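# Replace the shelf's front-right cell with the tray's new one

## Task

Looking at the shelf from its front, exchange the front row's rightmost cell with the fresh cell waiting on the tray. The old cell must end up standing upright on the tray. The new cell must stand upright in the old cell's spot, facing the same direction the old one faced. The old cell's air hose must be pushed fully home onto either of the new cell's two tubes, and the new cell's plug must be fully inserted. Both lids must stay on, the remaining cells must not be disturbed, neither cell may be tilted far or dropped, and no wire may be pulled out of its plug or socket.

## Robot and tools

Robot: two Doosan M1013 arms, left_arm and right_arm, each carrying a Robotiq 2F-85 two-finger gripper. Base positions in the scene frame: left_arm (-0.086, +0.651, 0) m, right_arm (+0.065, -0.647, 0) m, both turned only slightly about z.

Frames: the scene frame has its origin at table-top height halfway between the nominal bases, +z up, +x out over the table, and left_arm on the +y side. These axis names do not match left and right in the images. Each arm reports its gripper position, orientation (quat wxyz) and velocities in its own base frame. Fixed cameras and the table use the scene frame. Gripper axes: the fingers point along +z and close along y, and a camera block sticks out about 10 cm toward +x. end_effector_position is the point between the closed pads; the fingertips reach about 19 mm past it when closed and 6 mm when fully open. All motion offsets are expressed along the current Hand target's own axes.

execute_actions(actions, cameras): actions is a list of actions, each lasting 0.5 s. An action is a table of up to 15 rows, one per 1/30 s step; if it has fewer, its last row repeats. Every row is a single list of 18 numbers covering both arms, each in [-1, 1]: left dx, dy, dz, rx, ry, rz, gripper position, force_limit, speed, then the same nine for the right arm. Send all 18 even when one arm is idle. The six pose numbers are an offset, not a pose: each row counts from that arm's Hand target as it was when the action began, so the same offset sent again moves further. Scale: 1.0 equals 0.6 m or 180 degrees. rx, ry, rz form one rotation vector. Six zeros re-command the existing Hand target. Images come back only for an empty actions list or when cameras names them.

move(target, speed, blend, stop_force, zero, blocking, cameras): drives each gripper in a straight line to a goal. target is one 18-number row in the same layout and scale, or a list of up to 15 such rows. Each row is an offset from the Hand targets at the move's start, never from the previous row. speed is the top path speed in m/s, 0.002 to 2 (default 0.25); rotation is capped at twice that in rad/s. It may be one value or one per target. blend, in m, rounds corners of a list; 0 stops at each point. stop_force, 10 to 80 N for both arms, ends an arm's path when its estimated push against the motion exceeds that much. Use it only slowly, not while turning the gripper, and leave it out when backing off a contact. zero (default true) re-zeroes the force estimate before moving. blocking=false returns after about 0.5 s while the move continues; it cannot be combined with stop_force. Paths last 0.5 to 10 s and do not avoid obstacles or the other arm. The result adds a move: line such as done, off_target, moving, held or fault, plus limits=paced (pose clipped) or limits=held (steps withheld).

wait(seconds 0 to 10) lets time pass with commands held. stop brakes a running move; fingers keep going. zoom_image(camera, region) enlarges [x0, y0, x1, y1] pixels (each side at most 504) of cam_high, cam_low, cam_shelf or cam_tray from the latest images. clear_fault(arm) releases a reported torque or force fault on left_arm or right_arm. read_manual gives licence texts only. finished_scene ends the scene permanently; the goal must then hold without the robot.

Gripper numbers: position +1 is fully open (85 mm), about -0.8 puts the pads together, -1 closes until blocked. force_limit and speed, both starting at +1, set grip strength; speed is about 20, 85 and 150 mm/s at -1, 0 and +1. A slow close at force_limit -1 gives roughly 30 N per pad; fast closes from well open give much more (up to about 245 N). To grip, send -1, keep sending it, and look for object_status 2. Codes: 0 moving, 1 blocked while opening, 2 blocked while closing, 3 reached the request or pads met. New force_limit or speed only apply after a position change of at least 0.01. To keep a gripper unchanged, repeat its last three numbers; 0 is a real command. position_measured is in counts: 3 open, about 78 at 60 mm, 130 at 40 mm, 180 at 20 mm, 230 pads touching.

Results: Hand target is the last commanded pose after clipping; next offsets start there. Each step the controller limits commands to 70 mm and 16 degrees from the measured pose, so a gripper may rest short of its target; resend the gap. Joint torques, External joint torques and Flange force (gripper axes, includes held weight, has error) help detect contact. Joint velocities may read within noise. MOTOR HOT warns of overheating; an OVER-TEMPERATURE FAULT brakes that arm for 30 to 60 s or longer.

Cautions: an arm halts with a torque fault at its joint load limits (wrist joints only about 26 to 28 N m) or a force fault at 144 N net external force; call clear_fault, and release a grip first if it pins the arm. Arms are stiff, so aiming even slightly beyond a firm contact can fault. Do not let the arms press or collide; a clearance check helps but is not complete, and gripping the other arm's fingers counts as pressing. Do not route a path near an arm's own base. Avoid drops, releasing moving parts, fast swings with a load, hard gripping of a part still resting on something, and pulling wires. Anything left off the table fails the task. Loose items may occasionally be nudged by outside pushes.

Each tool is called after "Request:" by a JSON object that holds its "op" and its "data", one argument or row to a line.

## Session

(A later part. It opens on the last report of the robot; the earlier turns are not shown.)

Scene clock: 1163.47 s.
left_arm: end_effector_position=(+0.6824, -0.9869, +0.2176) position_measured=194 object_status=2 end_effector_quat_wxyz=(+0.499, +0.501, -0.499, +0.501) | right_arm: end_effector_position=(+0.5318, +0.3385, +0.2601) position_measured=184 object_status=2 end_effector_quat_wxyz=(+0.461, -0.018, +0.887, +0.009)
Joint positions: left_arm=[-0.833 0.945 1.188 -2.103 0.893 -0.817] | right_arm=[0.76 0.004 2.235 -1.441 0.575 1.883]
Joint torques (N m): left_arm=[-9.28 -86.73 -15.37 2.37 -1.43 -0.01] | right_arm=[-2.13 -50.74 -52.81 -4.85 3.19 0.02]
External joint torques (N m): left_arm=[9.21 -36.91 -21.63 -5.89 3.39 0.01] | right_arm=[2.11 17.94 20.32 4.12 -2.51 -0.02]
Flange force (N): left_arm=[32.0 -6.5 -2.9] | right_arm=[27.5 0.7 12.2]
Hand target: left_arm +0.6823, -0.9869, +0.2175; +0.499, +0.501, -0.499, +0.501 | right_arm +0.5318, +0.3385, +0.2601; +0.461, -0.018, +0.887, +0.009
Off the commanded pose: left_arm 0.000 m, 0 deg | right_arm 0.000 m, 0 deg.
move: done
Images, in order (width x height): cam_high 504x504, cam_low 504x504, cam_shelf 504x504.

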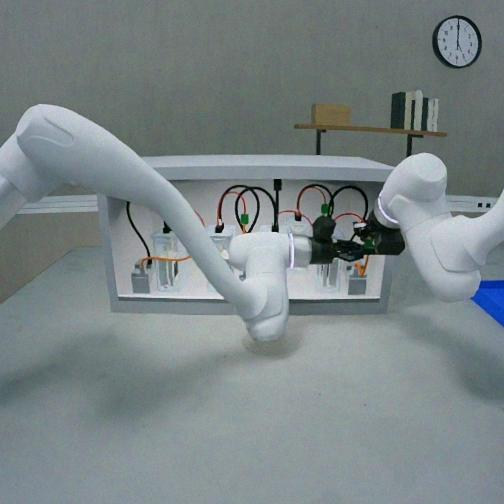

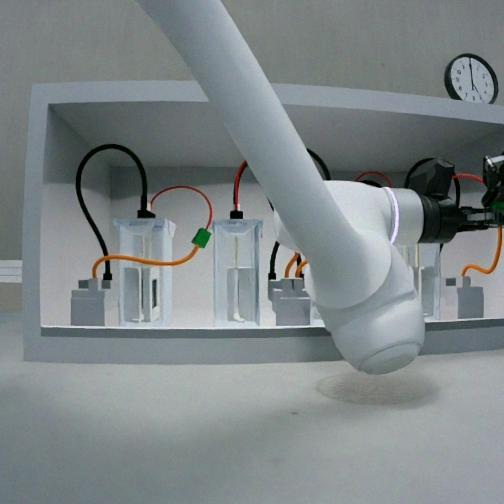

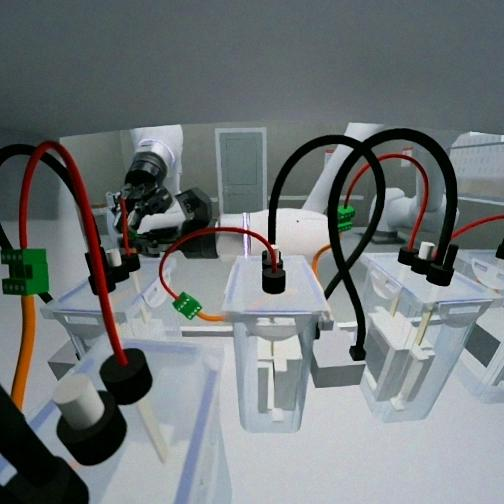

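Request:
{"op": "move", "data": {
  "target": [0,0,0,0,0,0,-1,0.8,-1,-0.0034,0,-0.0024,0,0,0,-0.97,0.8,-1],
  "speed": 0.03
}}

Request:
{"op": "move", "data": {
  "target": [0,0,0,0,0,0,-1,0.8,-1,-0.0034,0,-0.0024,0,0,0,-0.97,0.8,-1],
  "speed": 0.03
}}

Request:
{"op": "move", "data": {
  "target": [0,0,0,0,0,0,-1,0.8,-1,-0.0034,0,-0.0024,0,0,0,-0.97,0.8,-1],
  "speed": 0.03,
  "cameras": ["cam_high","cam_low","cam_shelf"]
}}

Request:
{"op": "zoom_image", "data": {
  "camera": "cam_high",
  "region": [340, 225, 390, 275]
}}

Request:
{"op": "zoom_image", "data": {
  "camera": "cam_shelf",
  "region": [105, 195, 175, 265]
}}

Scene clock: 1175.10 s.
left_arm: end_effector_position=(+0.6822, -0.9870, +0.2173) position_measured=194 object_status=2 end_effector_quat_wxyz=(+0.499, +0.501, -0.500, +0.500) | right_arm: end_effector_position=(+0.5318, +0.3385, +0.2626) position_measured=184 object_status=2 end_effector_quat_wxyz=(+0.461, -0.018, +0.887, +0.009)
Joint positions: left_arm=[-0.833 0.945 1.188 -2.103 0.893 -0.817] | right_arm=[0.76 0.001 2.232 -1.432 0.576 1.873]
Joint torques (N m): left_arm=[0.44 -120.11 -37.64 -3.7 1.91 -0.16] | right_arm=[1.39 -34.07 -32.99 -0.62 0.58 -0.02]
External joint torques (N m): left_arm=[-0.25 -2.18 1.08 0.22 0.02 0.16] | right_arm=[-1.31 0.85 0.22 -0.07 0.09 0.02]
Flange force (N): left_arm=[1.8 4.7 -4.6] | right_arm=[-0.2 -1.4 3.0]
Hand target: left_arm +0.6823, -0.9869, +0.2175; +0.499, +0.501, -0.499, +0.501 | right_arm +0.5318, +0.3385, +0.2626; +0.461, -0.018, +0.887, +0.009
Off the commanded pose: left_arm 0.000 m, 0 deg | right_arm 0.000 m, 0 deg.
move: done

Scene clock: 1175.80 s.
left_arm: end_effector_position=(+0.6823, -0.9869, +0.2175) position_measured=194 object_status=2 end_effector_quat_wxyz=(+0.499, +0.501, -0.499, +0.501) | right_arm: end_effector_position=(+0.5318, +0.3385, +0.2651) position_measured=184 object_status=2 end_effector_quat_wxyz=(+0.461, -0.018, +0.887, +0.009)
Joint positions: left_arm=[-0.833 0.945 1.188 -2.103 0.893 -0.817] | right_arm=[0.76 -0.002 2.23 -1.424 0.577 1.863]
Joint torques (N m): left_arm=[-0.08 -120.37 -36.71 -3.77 1.99 -0.16] | right_arm=[1.16 -34.19 -32.91 -0.61 0.57 -0.01]
External joint torques (N m): left_arm=[-0.13 -1.48 0.31 0.3 -0.07 0.16] | right_arm=[-1.14 1.62 0.07 -0.06 0.07 0.01]
Flange force (N): left_arm=[1.4 2.1 -2.2] | right_arm=[-0.1 -0.1 4.1]
Hand target: left_arm +0.6823, -0.9869, +0.2175; +0.499, +0.501, -0.499, +0.501 | right_arm +0.5318, +0.3385, +0.2651; +0.461, -0.018, +0.887, +0.009
Off the commanded pose: left_arm 0.000 m, 0 deg | right_arm 0.000 m, 0 deg.
move: done

Scene clock: 1176.50 s.
left_arm: end_effector_position=(+0.6823, -0.9869, +0.2175) position_measured=194 object_status=2 end_effector_quat_wxyz=(+0.499, +0.501, -0.499, +0.501) | right_arm: end_effector_position=(+0.5318, +0.3385, +0.2676) position_measured=184 object_status=2 end_effector_quat_wxyz=(+0.461, -0.018, +0.887, +0.009)
Joint positions: left_arm=[-0.833 0.945 1.188 -2.103 0.893 -0.817] | right_arm=[0.76 -0.005 2.227 -1.415 0.578 1.852]
Joint torques (N m): left_arm=[-0.2 -120.45 -36.78 -3.79 1.95 -0.18] | right_arm=[1.1 -34.22 -33.05 -0.55 0.55 -0.01]
External joint torques (N m): left_arm=[0.38 -1.16 0.45 0.33 -0.03 0.18] | right_arm=[-1.08 1.8 0.02 -0.08 0.06 0.01]
Flange force (N): left_arm=[1.0 1.7 -2.5] | right_arm=[0.0 0.3 4.4]
Hand target: left_arm +0.6823, -0.9869, +0.2175; +0.499, +0.501, -0.499, +0.501 | right_arm +0.5318, +0.3385, +0.2676; +0.461, -0.018, +0.887, +0.009
Off the commanded pose: left_arm 0.000 m, 0 deg | right_arm 0.000 m, 0 deg.
move: done
Images, in order (width x height): cam_high 504x504, cam_low 504x504, cam_shelf 504x504.

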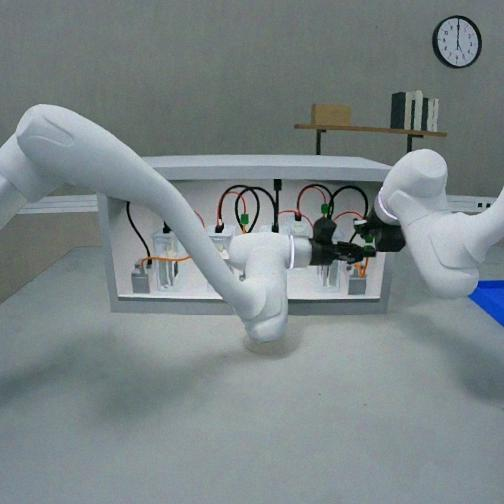

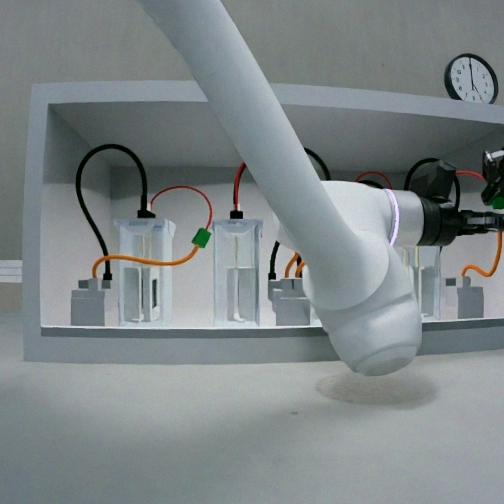

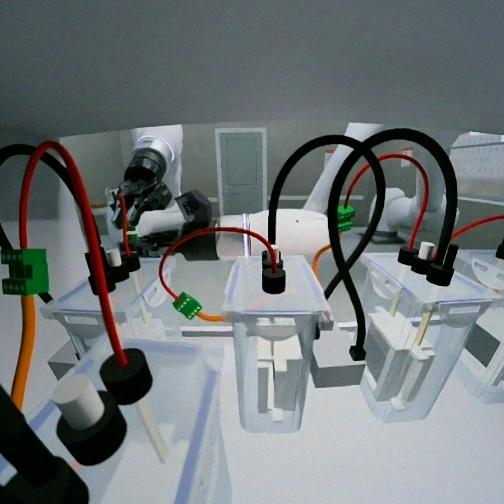

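Scaled by 10.080 from the camera's 504x504 image, which has a finer 720x720 frame.

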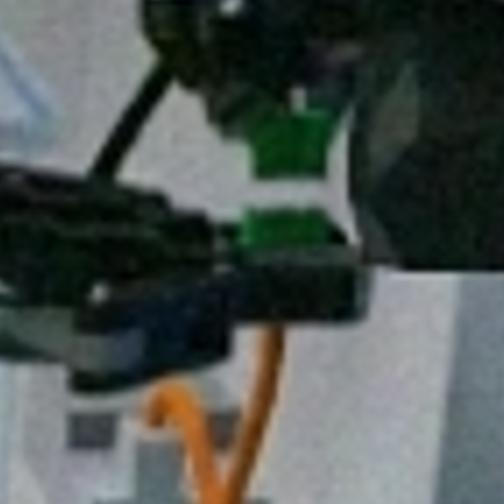

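Scaled by 7.200 from the camera's 504x504 image, which has a finer 720x720 frame.

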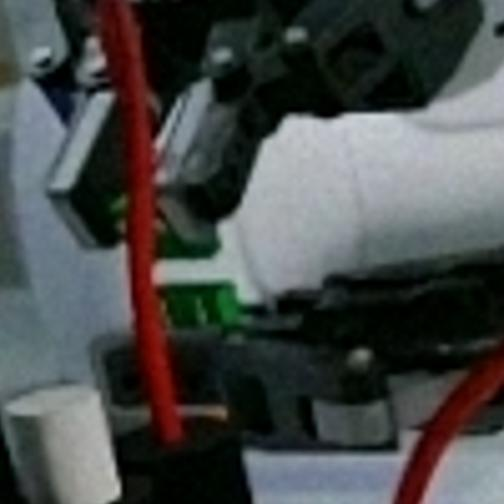

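Request:
{"op": "move", "data": {
  "target": [0,0,0,0,0,0,-1,0.8,-1,-0.0683,0,-0.0478,0,0,0,-0.97,0.8,-1],
  "speed": 0.1
}}

Request:
{"op": "move", "data": {
  "target": [0.005,-0.025,0.05,0,0,0,-1,0.8,-1,0,0,0,0,0,0,-0.97,0.8,-1],
  "speed": 0.08,
  "cameras": ["cam_high","cam_low","cam_shelf"]
}}

Scene clock: 1227.67 s.
left_arm: end_effector_position=(+0.6823, -0.9869, +0.2175) position_measured=194 object_status=2 end_effector_quat_wxyz=(+0.499, +0.501, -0.499, +0.501) | right_arm: end_effector_position=(+0.5319, +0.3385, +0.3176) position_measured=184 object_status=2 end_effector_quat_wxyz=(+0.461, -0.018, +0.887, +0.009)
Joint positions: left_arm=[-0.833 0.945 1.188 -2.103 0.893 -0.817] | right_arm=[0.76 -0.061 2.173 -1.254 0.604 1.659]
Joint torques (N m): left_arm=[-0.24 -120.34 -36.64 -3.7 1.91 -0.15] | right_arm=[1.98 -31.48 -36.39 -0.17 0.14 0.04]
External joint torques (N m): left_arm=[0.29 -2.02 0.04 0.22 0.02 0.15] | right_arm=[-1.9 1.46 0.22 0.06 0.06 -0.04]
Flange force (N): left_arm=[1.8 1.9 -2.5] | right_arm=[-1.3 -1.7 4.2]
Hand target: left_arm +0.6823, -0.9869, +0.2175; +0.499, +0.501, -0.499, +0.501 | right_arm +0.5319, +0.3385, +0.3176; +0.461, -0.018, +0.887, +0.009
Off the commanded pose: left_arm 0.000 m, 0 deg | right_arm 0.000 m, 0 deg.
move: done

Scene clock: 1228.47 s.
left_arm: end_effector_position=(+0.6974, -1.0169, +0.2205) position_measured=194 object_status=2 end_effector_quat_wxyz=(+0.499, +0.501, -0.499, +0.501) | right_arm: end_effector_position=(+0.5319, +0.3385, +0.3176) position_measured=184 object_status=2 end_effector_quat_wxyz=(+0.461, -0.018, +0.887, +0.009)
Joint positions: left_arm=[-0.842 0.991 1.087 -2.071 0.859 -0.874] | right_arm=[0.76 -0.061 2.173 -1.254 0.604 1.659]
Joint torques (N m): left_arm=[0.31 -124.11 -37.73 -3.8 1.64 -0.16] | right_arm=[1.3 -31.99 -36.12 -0.15 0.16 0.13]
External joint torques (N m): left_arm=[-0.38 -1.68 0.04 0.35 0.16 0.16] | right_arm=[-1.33 2.37 -0.02 0.04 0.03 -0.13]
Flange force (N): left_arm=[1.5 2.0 -2.0] | right_arm=[-1.3 0.5 4.9]
Hand target: left_arm +0.6974, -1.0169, +0.2205; +0.499, +0.501, -0.499, +0.501 | right_arm +0.5319, +0.3385, +0.3176; +0.461, -0.018, +0.887, +0.009
Off the commanded pose: left_arm 0.000 m, 0 deg | right_arm 0.000 m, 0 deg.
move: done
Images, in order (width x height): cam_high 504x504, cam_low 504x504, cam_shelf 504x504.

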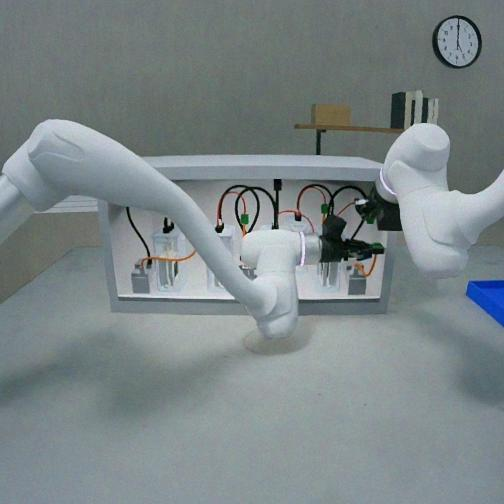

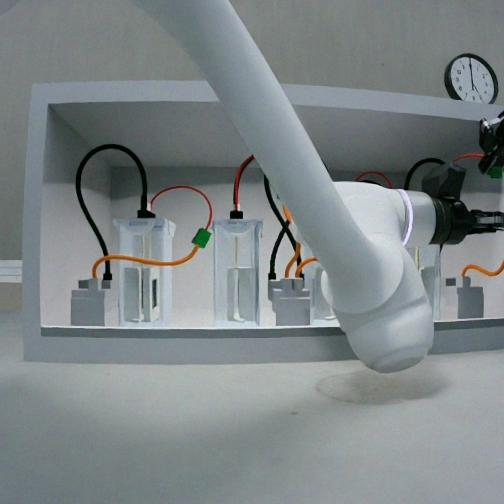

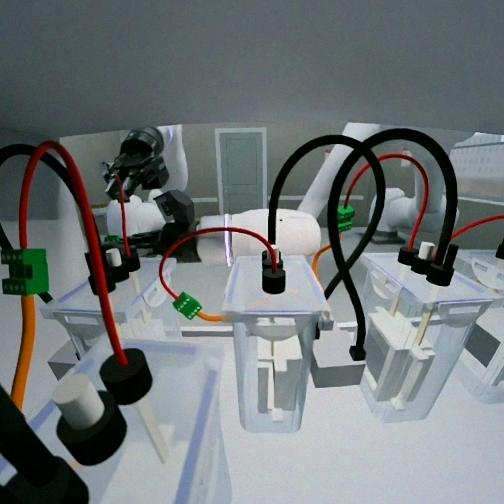

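Request:
{"op": "move", "data": {
  "target": [0,0,0,0,0,0,0,0.8,-1,0,0,0,0,0,0,-0.97,0.8,-1]
}}

Request:
{"op": "move", "data": {
  "target": [
    [0,0,-0.1667,0,0,0,0,0.8,-1,0,0,0,0,0,0,-0.97,0.8,-1],
    [0.1,0.1,-0.7,0,0,0,0,0.8,-1,0,0,0,0,0,0,-0.97,0.8,-1]
  ],
  "speed": [0.1,0.3],
  "blend": 0.03,
  "cameras": ["all"]
}}

Request:
{"op": "zoom_image", "data": {
  "camera": "cam_high",
  "region": [310, 170, 410, 300]
}}

Request:
{"op": "zoom_image", "data": {
  "camera": "cam_low",
  "region": [384, 130, 504, 330]
}}

Request:
{"op": "zoom_image", "data": {
  "camera": "cam_shelf",
  "region": [30, 120, 230, 320]
}}

Scene clock: 1243.73 s.
left_arm: end_effector_position=(+0.6974, -1.0169, +0.2205) position_measured=128 object_status=0 end_effector_quat_wxyz=(+0.499, +0.501, -0.499, +0.501) | right_arm: end_effector_position=(+0.5319, +0.3385, +0.3176) position_measured=184 object_status=2 end_effector_quat_wxyz=(+0.461, -0.018, +0.887, +0.009)
Joint positions: left_arm=[-0.842 0.991 1.087 -2.071 0.859 -0.874] | right_arm=[0.76 -0.061 2.173 -1.254 0.604 1.659]
Joint torques (N m): left_arm=[0.13 -125.23 -38.23 -3.84 1.81 -0.12] | right_arm=[1.19 -31.43 -36.3 -0.24 0.2 0.04]
External joint torques (N m): left_arm=[-0.08 -1.02 0.38 0.38 -0.01 0.12] | right_arm=[-1.19 1.56 0.12 0.13 -0.01 -0.05]
Flange force (N): left_arm=[1.0 1.7 -2.0] | right_arm=[-1.0 -0.3 3.5]
Hand target: left_arm +0.6974, -1.0169, +0.2205; +0.499, +0.501, -0.499, +0.501 | right_arm +0.5319, +0.3385, +0.3176; +0.461, -0.018, +0.887, +0.009
Off the commanded pose: left_arm 0.000 m, 0 deg | right_arm 0.000 m, 0 deg.
move: done

Scene clock: 1246.23 s.
left_arm: end_effector_position=(+0.6364, -0.5971, +0.2805) position_measured=129 object_status=3 end_effector_quat_wxyz=(+0.499, +0.501, -0.499, +0.501) | right_arm: end_effector_position=(+0.5319, +0.3385, +0.3176) position_measured=184 object_status=2 end_effector_quat_wxyz=(+0.461, -0.018, +0.887, +0.009)
Joint positions: left_arm=[-0.501 0.541 1.837 -1.949 1.23 -0.698] | right_arm=[0.76 -0.061 2.173 -1.254 0.604 1.659]
Joint torques (N m): left_arm=[-0.21 -79.78 -28.89 -3.14 2.08 -0.11] | right_arm=[2.11 -32.07 -36.12 -0.12 0.24 0.05]
External joint torques (N m): left_arm=[0.19 -2.25 0.8 0.33 0.05 0.11] | right_arm=[-2.2 2.66 0.04 0.01 -0.04 -0.05]
Flange force (N): left_arm=[2.4 3.6 -2.5] | right_arm=[-1.6 -0.7 6.7]
Hand target: left_arm +0.6364, -0.5971, +0.2805; +0.499, +0.501, -0.499, +0.501 | right_arm +0.5319, +0.3385, +0.3176; +0.461, -0.018, +0.887, +0.009
Off the commanded pose: left_arm 0.000 m, 0 deg | right_arm 0.000 m, 0 deg.
move: done

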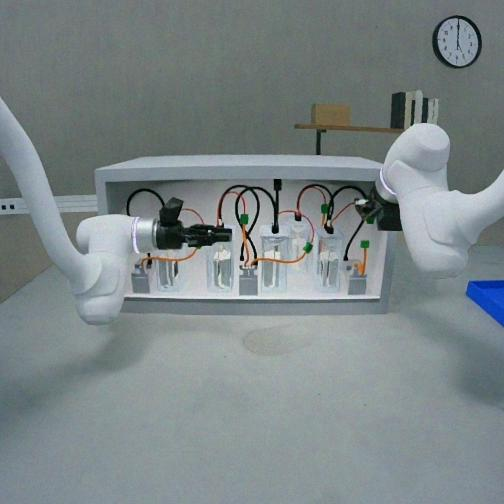

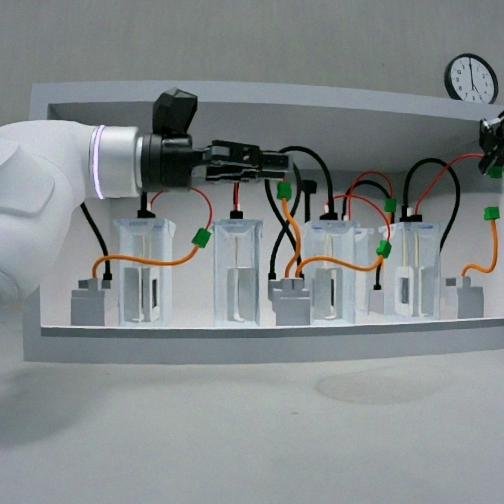

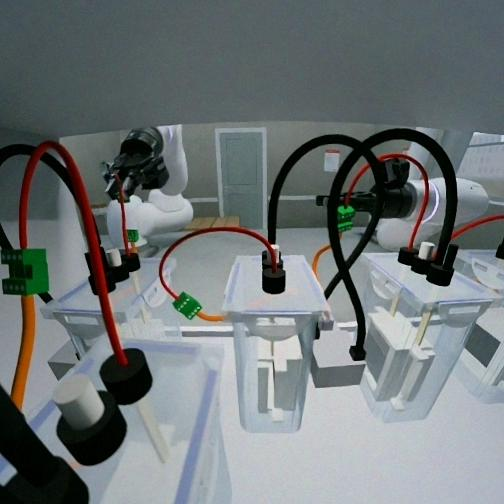

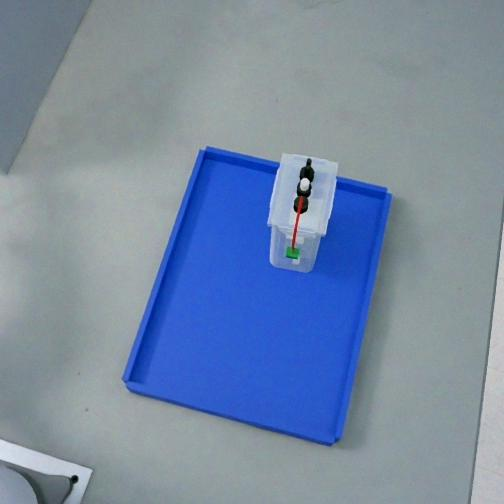

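Scaled by 3.877 from the camera's 504x504 image, which has a finer 720x720 frame.

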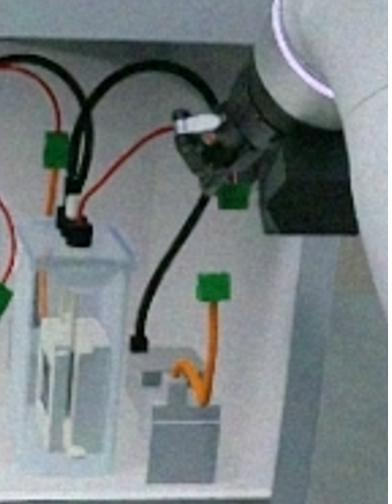

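Scaled by 2.520 from the camera's 504x504 image, which has a finer 720x720 frame.

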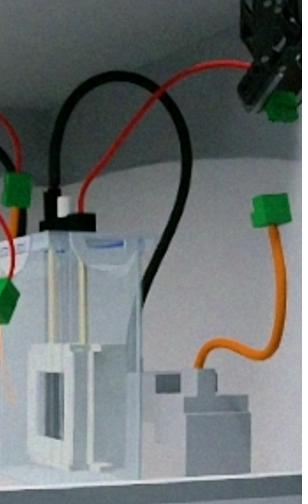

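Scaled by 2.520 from the camera's 504x504 image, which has a finer 720x720 frame.

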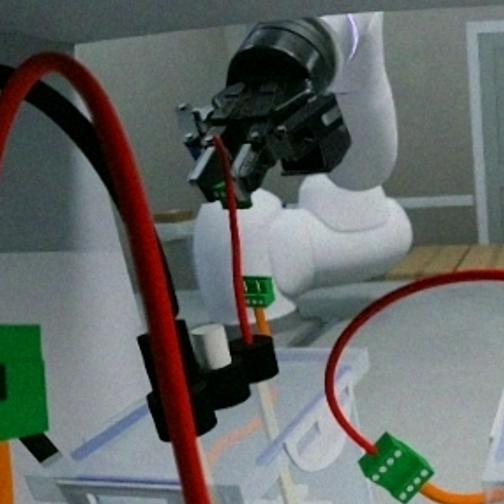

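Request:
{"op": "move", "data": {
  "target": [
    [0,0,0,0,0,0,0,0.8,-1,0,0.1917,0,0,0,0,-0.97,0.8,-1],
    [0,0,0,0,0,0,0,0.8,-1,0.1298,0.1917,0.1865,0,0,0,-0.97,0.8,-1]
  ],
  "speed": [0.12,0.08],
  "blend": 0.02,
  "cameras": ["cam_high","cam_low","cam_shelf"]
}}

Request:
{"op": "zoom_image", "data": {
  "camera": "cam_high",
  "region": [300, 170, 400, 300]
}}

Request:
{"op": "zoom_image", "data": {
  "camera": "cam_low",
  "region": [364, 150, 504, 330]
}}

Request:
{"op": "zoom_image", "data": {
  "camera": "cam_shelf",
  "region": [50, 150, 210, 310]
}}

Scene clock: 1267.73 s.
left_arm: end_effector_position=(+0.6364, -0.5971, +0.2805) position_measured=129 object_status=3 end_effector_quat_wxyz=(+0.499, +0.501, -0.499, +0.501) | right_arm: end_effector_position=(+0.5739, +0.4553, +0.1895) position_measured=184 object_status=2 end_effector_quat_wxyz=(+0.461, -0.018, +0.887, +0.009)
Joint positions: left_arm=[-0.501 0.54 1.837 -1.949 1.23 -0.699] | right_arm=[0.86 0.266 2.09 -1.55 0.641 2.097]
Joint torques (N m): left_arm=[0.11 -80.9 -28.62 -3.14 2.14 -0.1] | right_arm=[0.66 -56.81 -28.91 -1.13 1.06 -0.12]
External joint torques (N m): left_arm=[-0.15 -1.76 0.38 0.32 0.02 0.1] | right_arm=[-0.74 0.71 0.3 0.03 0.07 0.11]
Flange force (N): left_arm=[2.0 2.5 -1.4] | right_arm=[0.5 -0.6 1.7]
Hand target: left_arm +0.6364, -0.5971, +0.2805; +0.499, +0.501, -0.499, +0.501 | right_arm +0.5739, +0.4552, +0.1895; +0.461, -0.018, +0.887, +0.009
Off the commanded pose: left_arm 0.000 m, 0 deg | right_arm 0.000 m, 0 deg.
move: done
Images, in order (width x height): cam_high 504x504, cam_low 504x504, cam_shelf 504x504.

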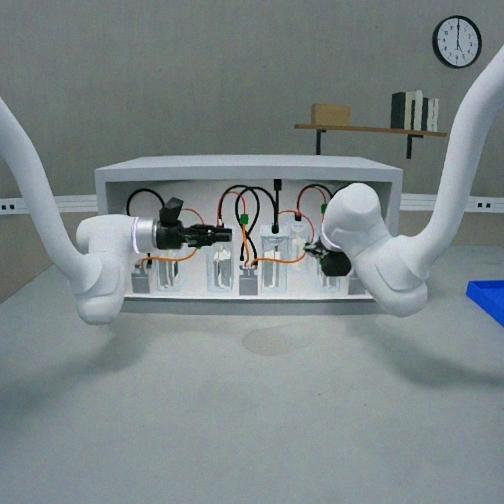

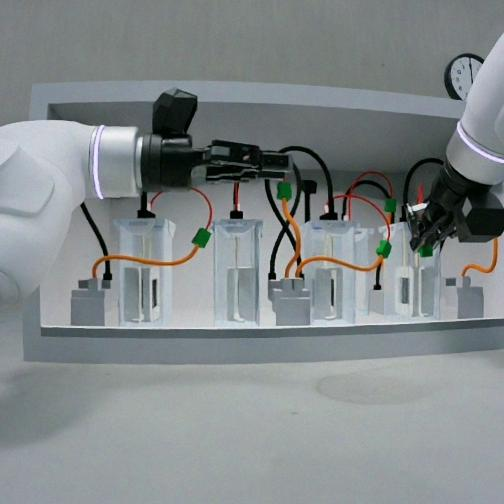

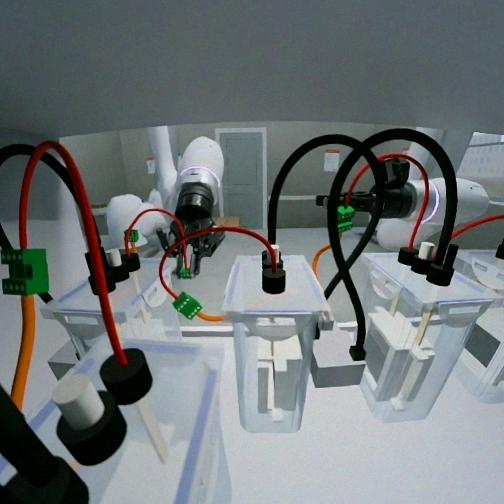

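Scaled by 3.877 from the camera's 504x504 image, which has a finer 720x720 frame.

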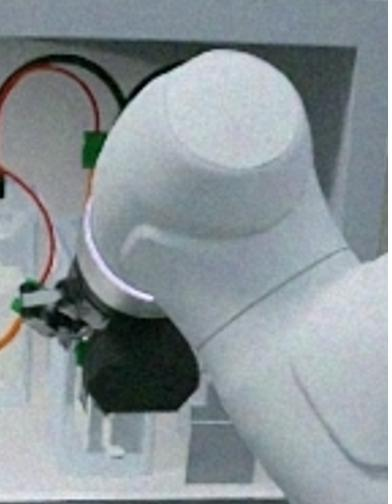

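Scaled by 2.800 from the camera's 504x504 image, which has a finer 720x720 frame.

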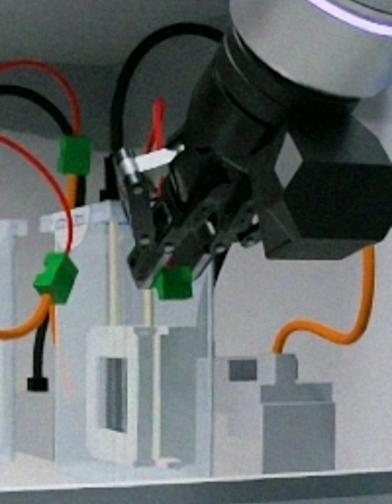

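Scaled by 3.150 from the camera's 504x504 image, which has a finer 720x720 frame.

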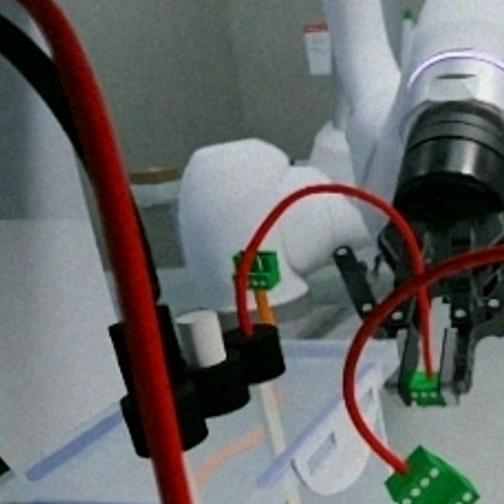

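Request:
{"op": "move", "data": {
  "target": [0,0,0,0,0,0,0,0.8,-1,0,0,0,0,0,0,-0.2,0.8,-1]
}}

Request:
{"op": "move", "data": {
  "target": [0,0,0,0,0,0,0,0.8,-1,0,0,-0.2,0,0,0,-0.2,0.8,-1],
  "speed": 0.12,
  "cameras": ["cam_high","cam_low","cam_shelf"]
}}

Request:
{"op": "zoom_image", "data": {
  "camera": "cam_low",
  "region": [364, 150, 504, 330]
}}

Request:
{"op": "zoom_image", "data": {
  "camera": "cam_shelf",
  "region": [50, 150, 210, 310]
}}

Scene clock: 1276.80 s.
left_arm: end_effector_position=(+0.6364, -0.5971, +0.2805) position_measured=129 object_status=3 end_effector_quat_wxyz=(+0.499, +0.501, -0.499, +0.501) | right_arm: end_effector_position=(+0.5739, +0.4552, +0.1895) position_measured=154 object_status=0 end_effector_quat_wxyz=(+0.461, -0.018, +0.887, +0.009)
Joint positions: left_arm=[-0.501 0.54 1.837 -1.949 1.23 -0.699] | right_arm=[0.86 0.267 2.09 -1.55 0.641 2.097]
Joint torques (N m): left_arm=[0.35 -80.43 -28.65 -3.14 2.19 -0.15] | right_arm=[1.1 -57.1 -28.97 -1.07 0.96 0.03]
External joint torques (N m): left_arm=[-0.47 -1.68 0.6 0.33 -0.05 0.16] | right_arm=[-1.1 0.92 0.33 -0.03 0.16 -0.03]
Flange force (N): left_arm=[1.8 3.1 -1.1] | right_arm=[0.2 -0.8 2.2]
Hand target: left_arm +0.6364, -0.5971, +0.2805; +0.499, +0.501, -0.499, +0.501 | right_arm +0.5739, +0.4552, +0.1895; +0.461, -0.018, +0.887, +0.009
Off the commanded pose: left_arm 0.000 m, 0 deg | right_arm 0.000 m, 0 deg.
move: done

Scene clock: 1278.17 s.
left_arm: end_effector_position=(+0.6364, -0.5971, +0.2805) position_measured=129 object_status=3 end_effector_quat_wxyz=(+0.499, +0.501, -0.499, +0.501) | right_arm: end_effector_position=(+0.4759, +0.4513, +0.2585) position_measured=154 object_status=3 end_effector_quat_wxyz=(+0.461, -0.018, +0.887, +0.009)
Joint positions: left_arm=[-0.501 0.54 1.837 -1.949 1.23 -0.699] | right_arm=[1.004 0.1 2.136 -1.33 0.764 1.935]
Joint torques (N m): left_arm=[-0.13 -80.84 -28.37 -3.17 2.1 -0.13] | right_arm=[1.58 -43.23 -32.18 -0.55 0.66 0.09]
External joint torques (N m): left_arm=[-0.01 -2.45 -0.01 0.33 0.07 0.14] | right_arm=[-1.57 0.35 -0.1 -0.08 0.14 -0.09]
Flange force (N): left_arm=[2.9 2.4 -1.6] | right_arm=[-1.5 -1.1 2.4]
Hand target: left_arm +0.6364, -0.5971, +0.2805; +0.499, +0.501, -0.499, +0.501 | right_arm +0.4759, +0.4513, +0.2585; +0.461, -0.018, +0.887, +0.009
Off the commanded pose: left_arm 0.000 m, 0 deg | right_arm 0.000 m, 0 deg.
move: done
Images, in order (width x height): cam_high 504x504, cam_low 504x504, cam_shelf 504x504.

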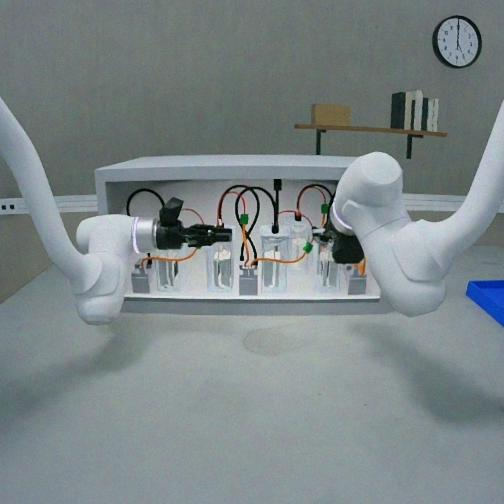

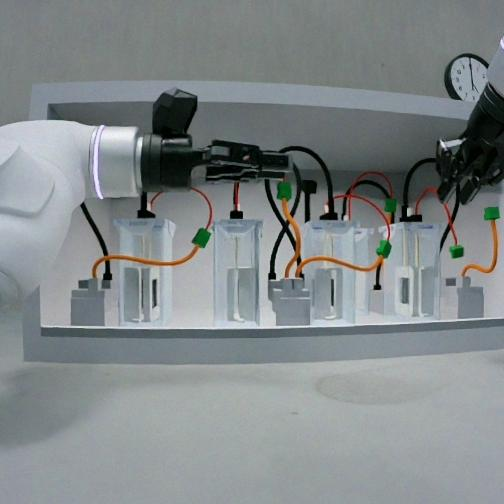

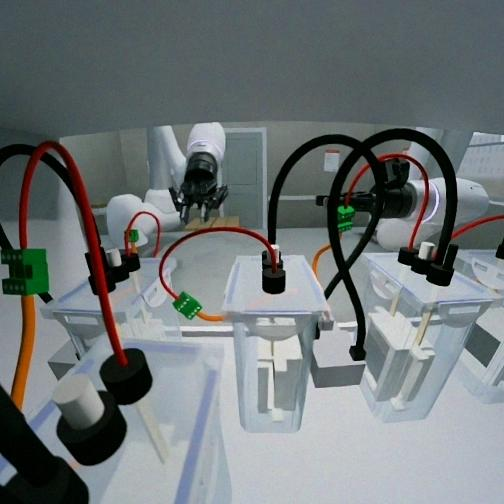

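Scaled by 2.800 from the camera's 504x504 image, which has a finer 720x720 frame.

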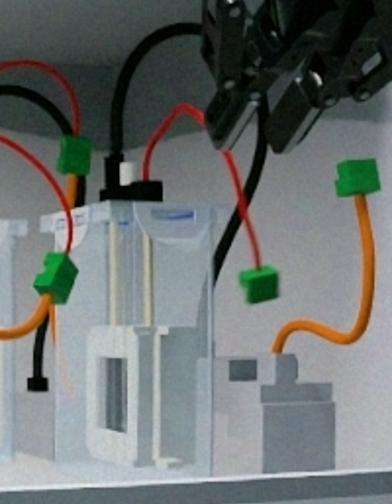

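Scaled by 3.150 from the camera's 504x504 image, which has a finer 720x720 frame.

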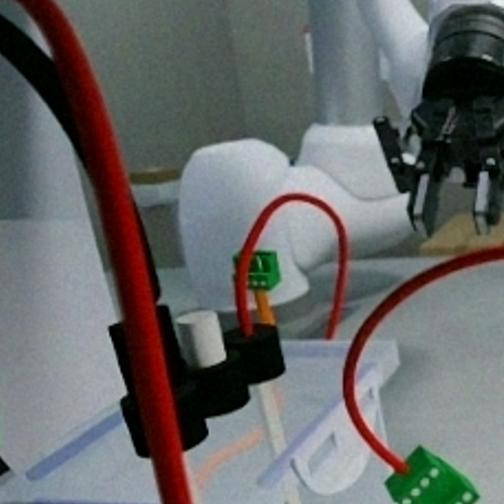

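Request:
{"op": "move", "data": {
  "target": [
    [0,0,0,0,0,0,0,0.8,-1,-0.1645,-0.065,-0.031,0,-0.0278,0,0.1,0.8,-0.5],
    [0,0,0,0,0,0,0,0.8,-1,-0.2248,-0.065,0.1425,0,-0.0278,0,0.1,0.8,-0.5]
  ],
  "speed": [0.15,0.1],
  "blend": 0.01,
  "cameras": ["cam_high","cam_low","cam_shelf"]
}}

Request:
{"op": "zoom_image", "data": {
  "camera": "cam_low",
  "region": [364, 130, 504, 310]
}}

Request:
{"op": "zoom_image", "data": {
  "camera": "cam_high",
  "region": [290, 160, 410, 280]
}}

Request:
{"op": "zoom_image", "data": {
  "camera": "cam_shelf",
  "region": [40, 120, 210, 290]
}}

Scene clock: 1371.60 s.
left_arm: end_effector_position=(+0.6364, -0.5971, +0.2805) position_measured=129 object_status=3 end_effector_quat_wxyz=(+0.499, +0.501, -0.499, +0.501) | right_arm: end_effector_position=(+0.6248, +0.4183, +0.3197) position_measured=117 object_status=3 end_effector_quat_wxyz=(+0.499, -0.018, +0.866, +0.010)
Joint positions: left_arm=[-0.501 0.54 1.837 -1.949 1.23 -0.699] | right_arm=[0.765 0.135 2.007 -1.446 0.616 1.837]
Joint torques (N m): left_arm=[0.02 -80.56 -28.46 -3.16 2.13 -0.17] | right_arm=[1.11 -49.68 -35.36 -0.83 0.52 0.08]
External joint torques (N m): left_arm=[-0.2 -2.14 0.24 0.33 0.02 0.17] | right_arm=[-1.09 0.24 0.05 -0.03 0.1 -0.08]
Flange force (N): left_arm=[2.4 2.7 -1.4] | right_arm=[-0.7 -1.2 1.3]
Hand target: left_arm +0.6364, -0.5971, +0.2805; +0.499, +0.501, -0.499, +0.501 | right_arm +0.6248, +0.4183, +0.3197; +0.499, -0.018, +0.866, +0.010
Off the commanded pose: left_arm 0.000 m, 0 deg | right_arm 0.000 m, 0 deg.
move: done
Images, in order (width x height): cam_high 504x504, cam_low 504x504, cam_shelf 504x504.

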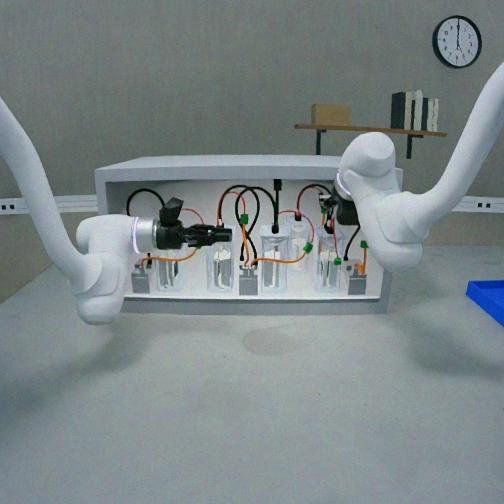

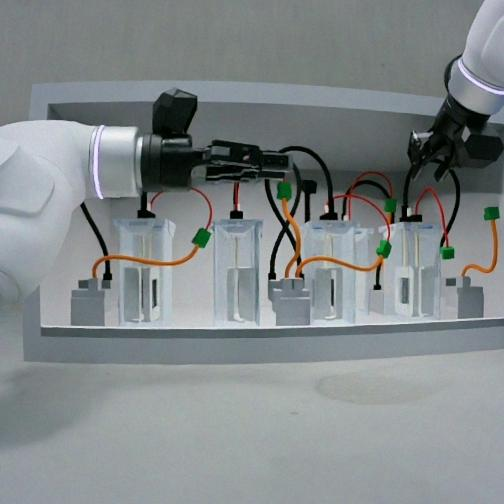

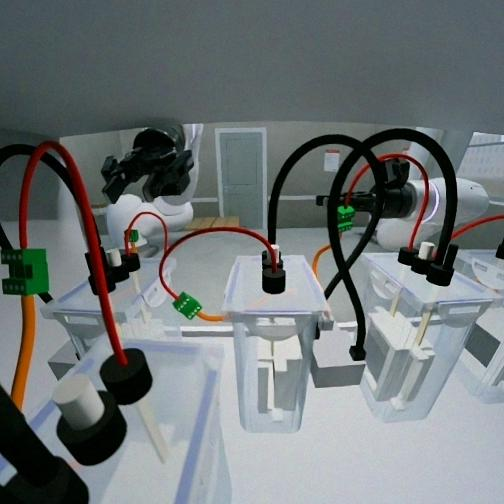

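Scaled by 2.800 from the camera's 504x504 image, which has a finer 720x720 frame.

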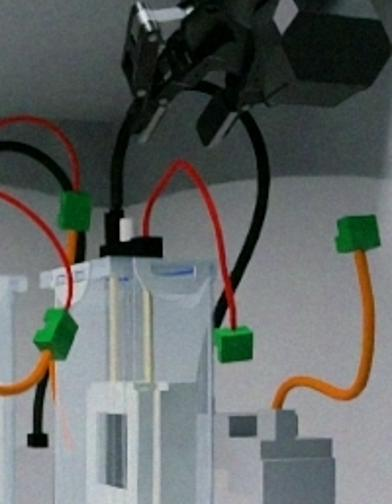

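Scaled by 4.200 from the camera's 504x504 image, which has a finer 720x720 frame.

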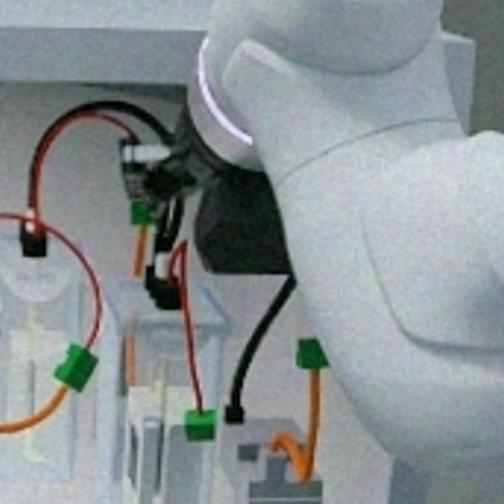

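Scaled by 2.965 from the camera's 504x504 image, which has a finer 720x720 frame.

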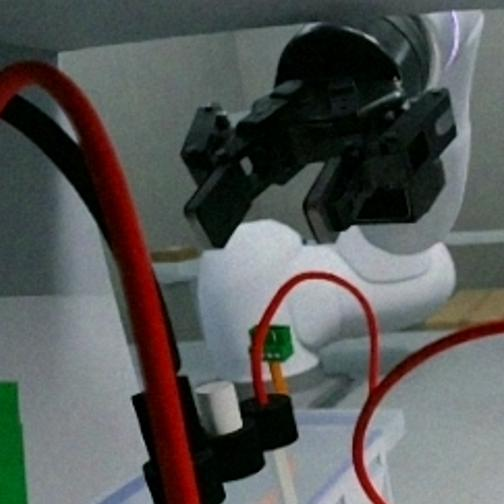

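Request:
{"op": "zoom_image", "data": {
  "camera": "cam_low",
  "region": [394, 150, 464, 220]
}}

Request:
{"op": "zoom_image", "data": {
  "camera": "cam_high",
  "region": [310, 185, 360, 245]
}}

Scaled by 7.200 from the camera's 504x504 image, which has a finer 720x720 frame.

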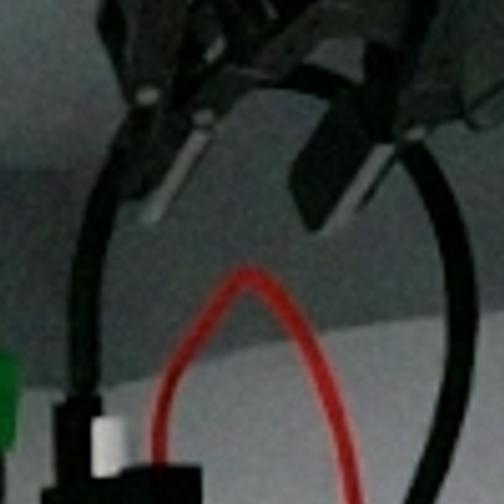

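Scaled by 8.400 from the camera's 504x504 image, which has a finer 720x720 frame.

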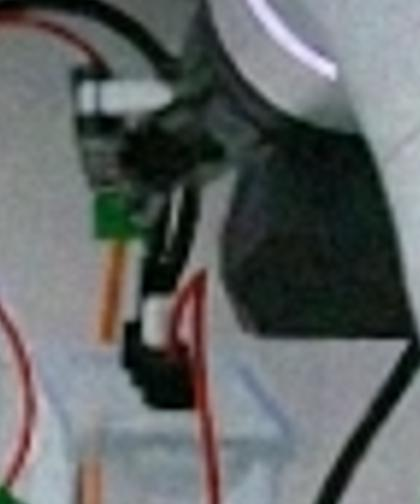

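Request:
{"op": "move", "data": {
  "target": [0,0,0,0,0,0,0,0.8,-1,0,0,0.1,0,0,0,0.1,0.8,-0.5],
  "speed": 0.08,
  "cameras": ["cam_high","cam_low","cam_shelf"]
}}

Request:
{"op": "zoom_image", "data": {
  "camera": "cam_low",
  "region": [384, 160, 454, 230]
}}

Request:
{"op": "zoom_image", "data": {
  "camera": "cam_high",
  "region": [305, 195, 355, 245]
}}

Request:
{"op": "zoom_image", "data": {
  "camera": "cam_shelf",
  "region": [70, 170, 180, 310]
}}

Scene clock: 1413.70 s.
left_arm: end_effector_position=(+0.6364, -0.5971, +0.2805) position_measured=129 object_status=3 end_effector_quat_wxyz=(+0.499, +0.501, -0.499, +0.501) | right_arm: end_effector_position=(+0.6767, +0.4204, +0.2896) position_measured=117 object_status=3 end_effector_quat_wxyz=(+0.499, -0.018, +0.866, +0.010)
Joint positions: left_arm=[-0.501 0.54 1.837 -1.949 1.23 -0.699] | right_arm=[0.707 0.22 1.967 -1.54 0.565 1.91]
Joint torques (N m): left_arm=[-0.1 -80.36 -28.56 -3.22 2.13 -0.11] | right_arm=[1.02 -58.14 -34.31 -1.23 0.68 0.21]
External joint torques (N m): left_arm=[0.13 -2.63 0.27 0.39 0.03 0.11] | right_arm=[-0.92 1.1 0.14 0.16 0.11 -0.21]
Flange force (N): left_arm=[3.1 2.9 -2.1] | right_arm=[-1.0 0.0 1.7]
Hand target: left_arm +0.6364, -0.5971, +0.2805; +0.499, +0.501, -0.499, +0.501 | right_arm +0.6767, +0.4204, +0.2896; +0.499, -0.018, +0.866, +0.010
Off the commanded pose: left_arm 0.000 m, 0 deg | right_arm 0.000 m, 0 deg.
move: done
Images, in order (width x height): cam_high 504x504, cam_low 504x504, cam_shelf 504x504.

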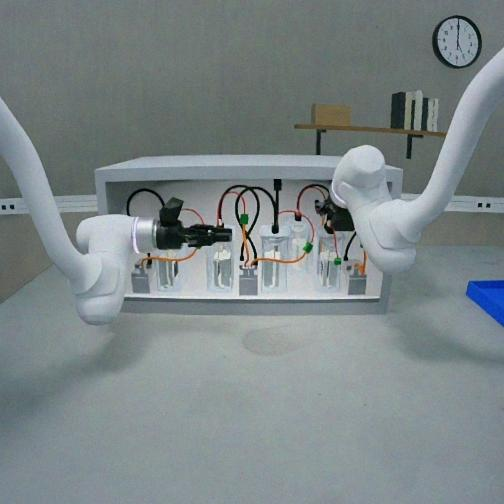

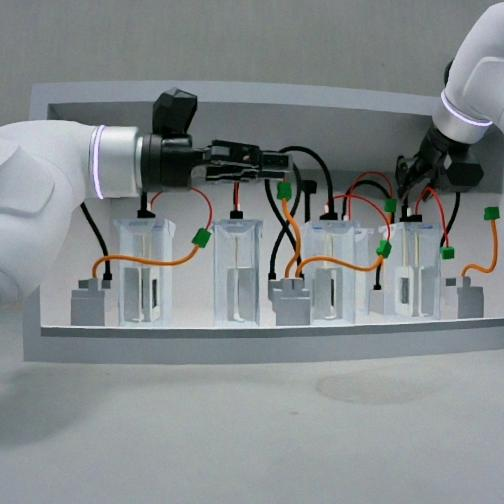

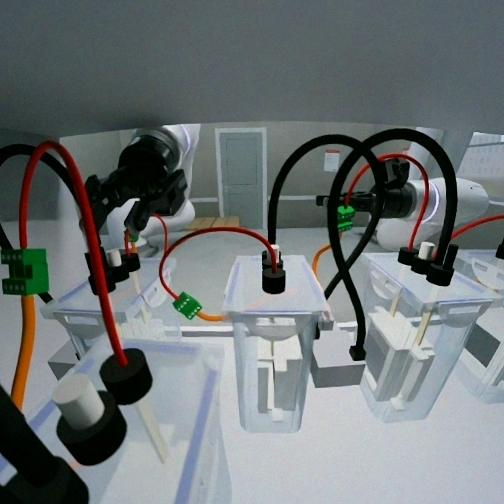

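Scaled by 7.200 from the camera's 504x504 image, which has a finer 720x720 frame.

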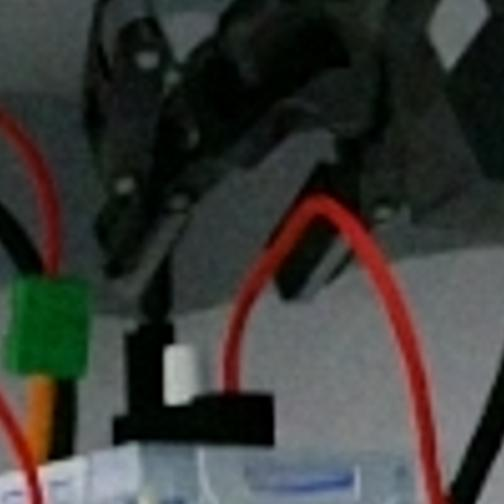

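Scaled by 10.080 from the camera's 504x504 image, which has a finer 720x720 frame.

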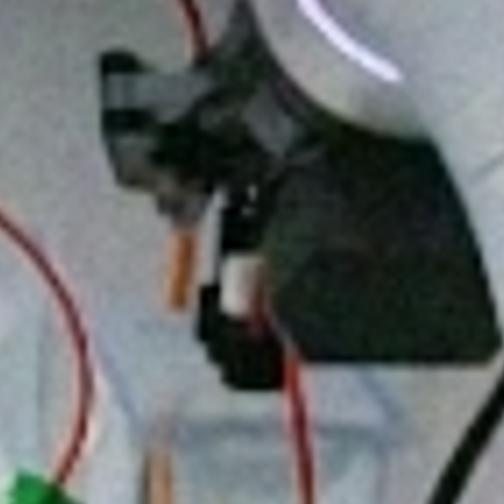

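Scaled by 3.600 from the camera's 504x504 image, which has a finer 720x720 frame.

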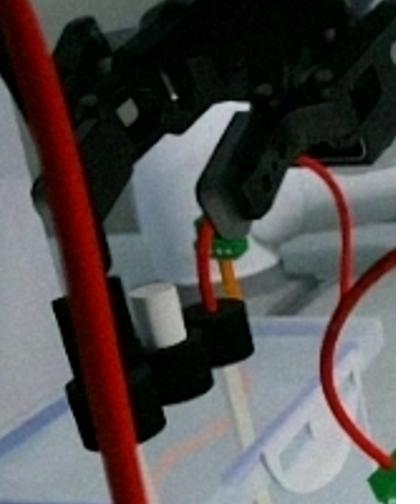

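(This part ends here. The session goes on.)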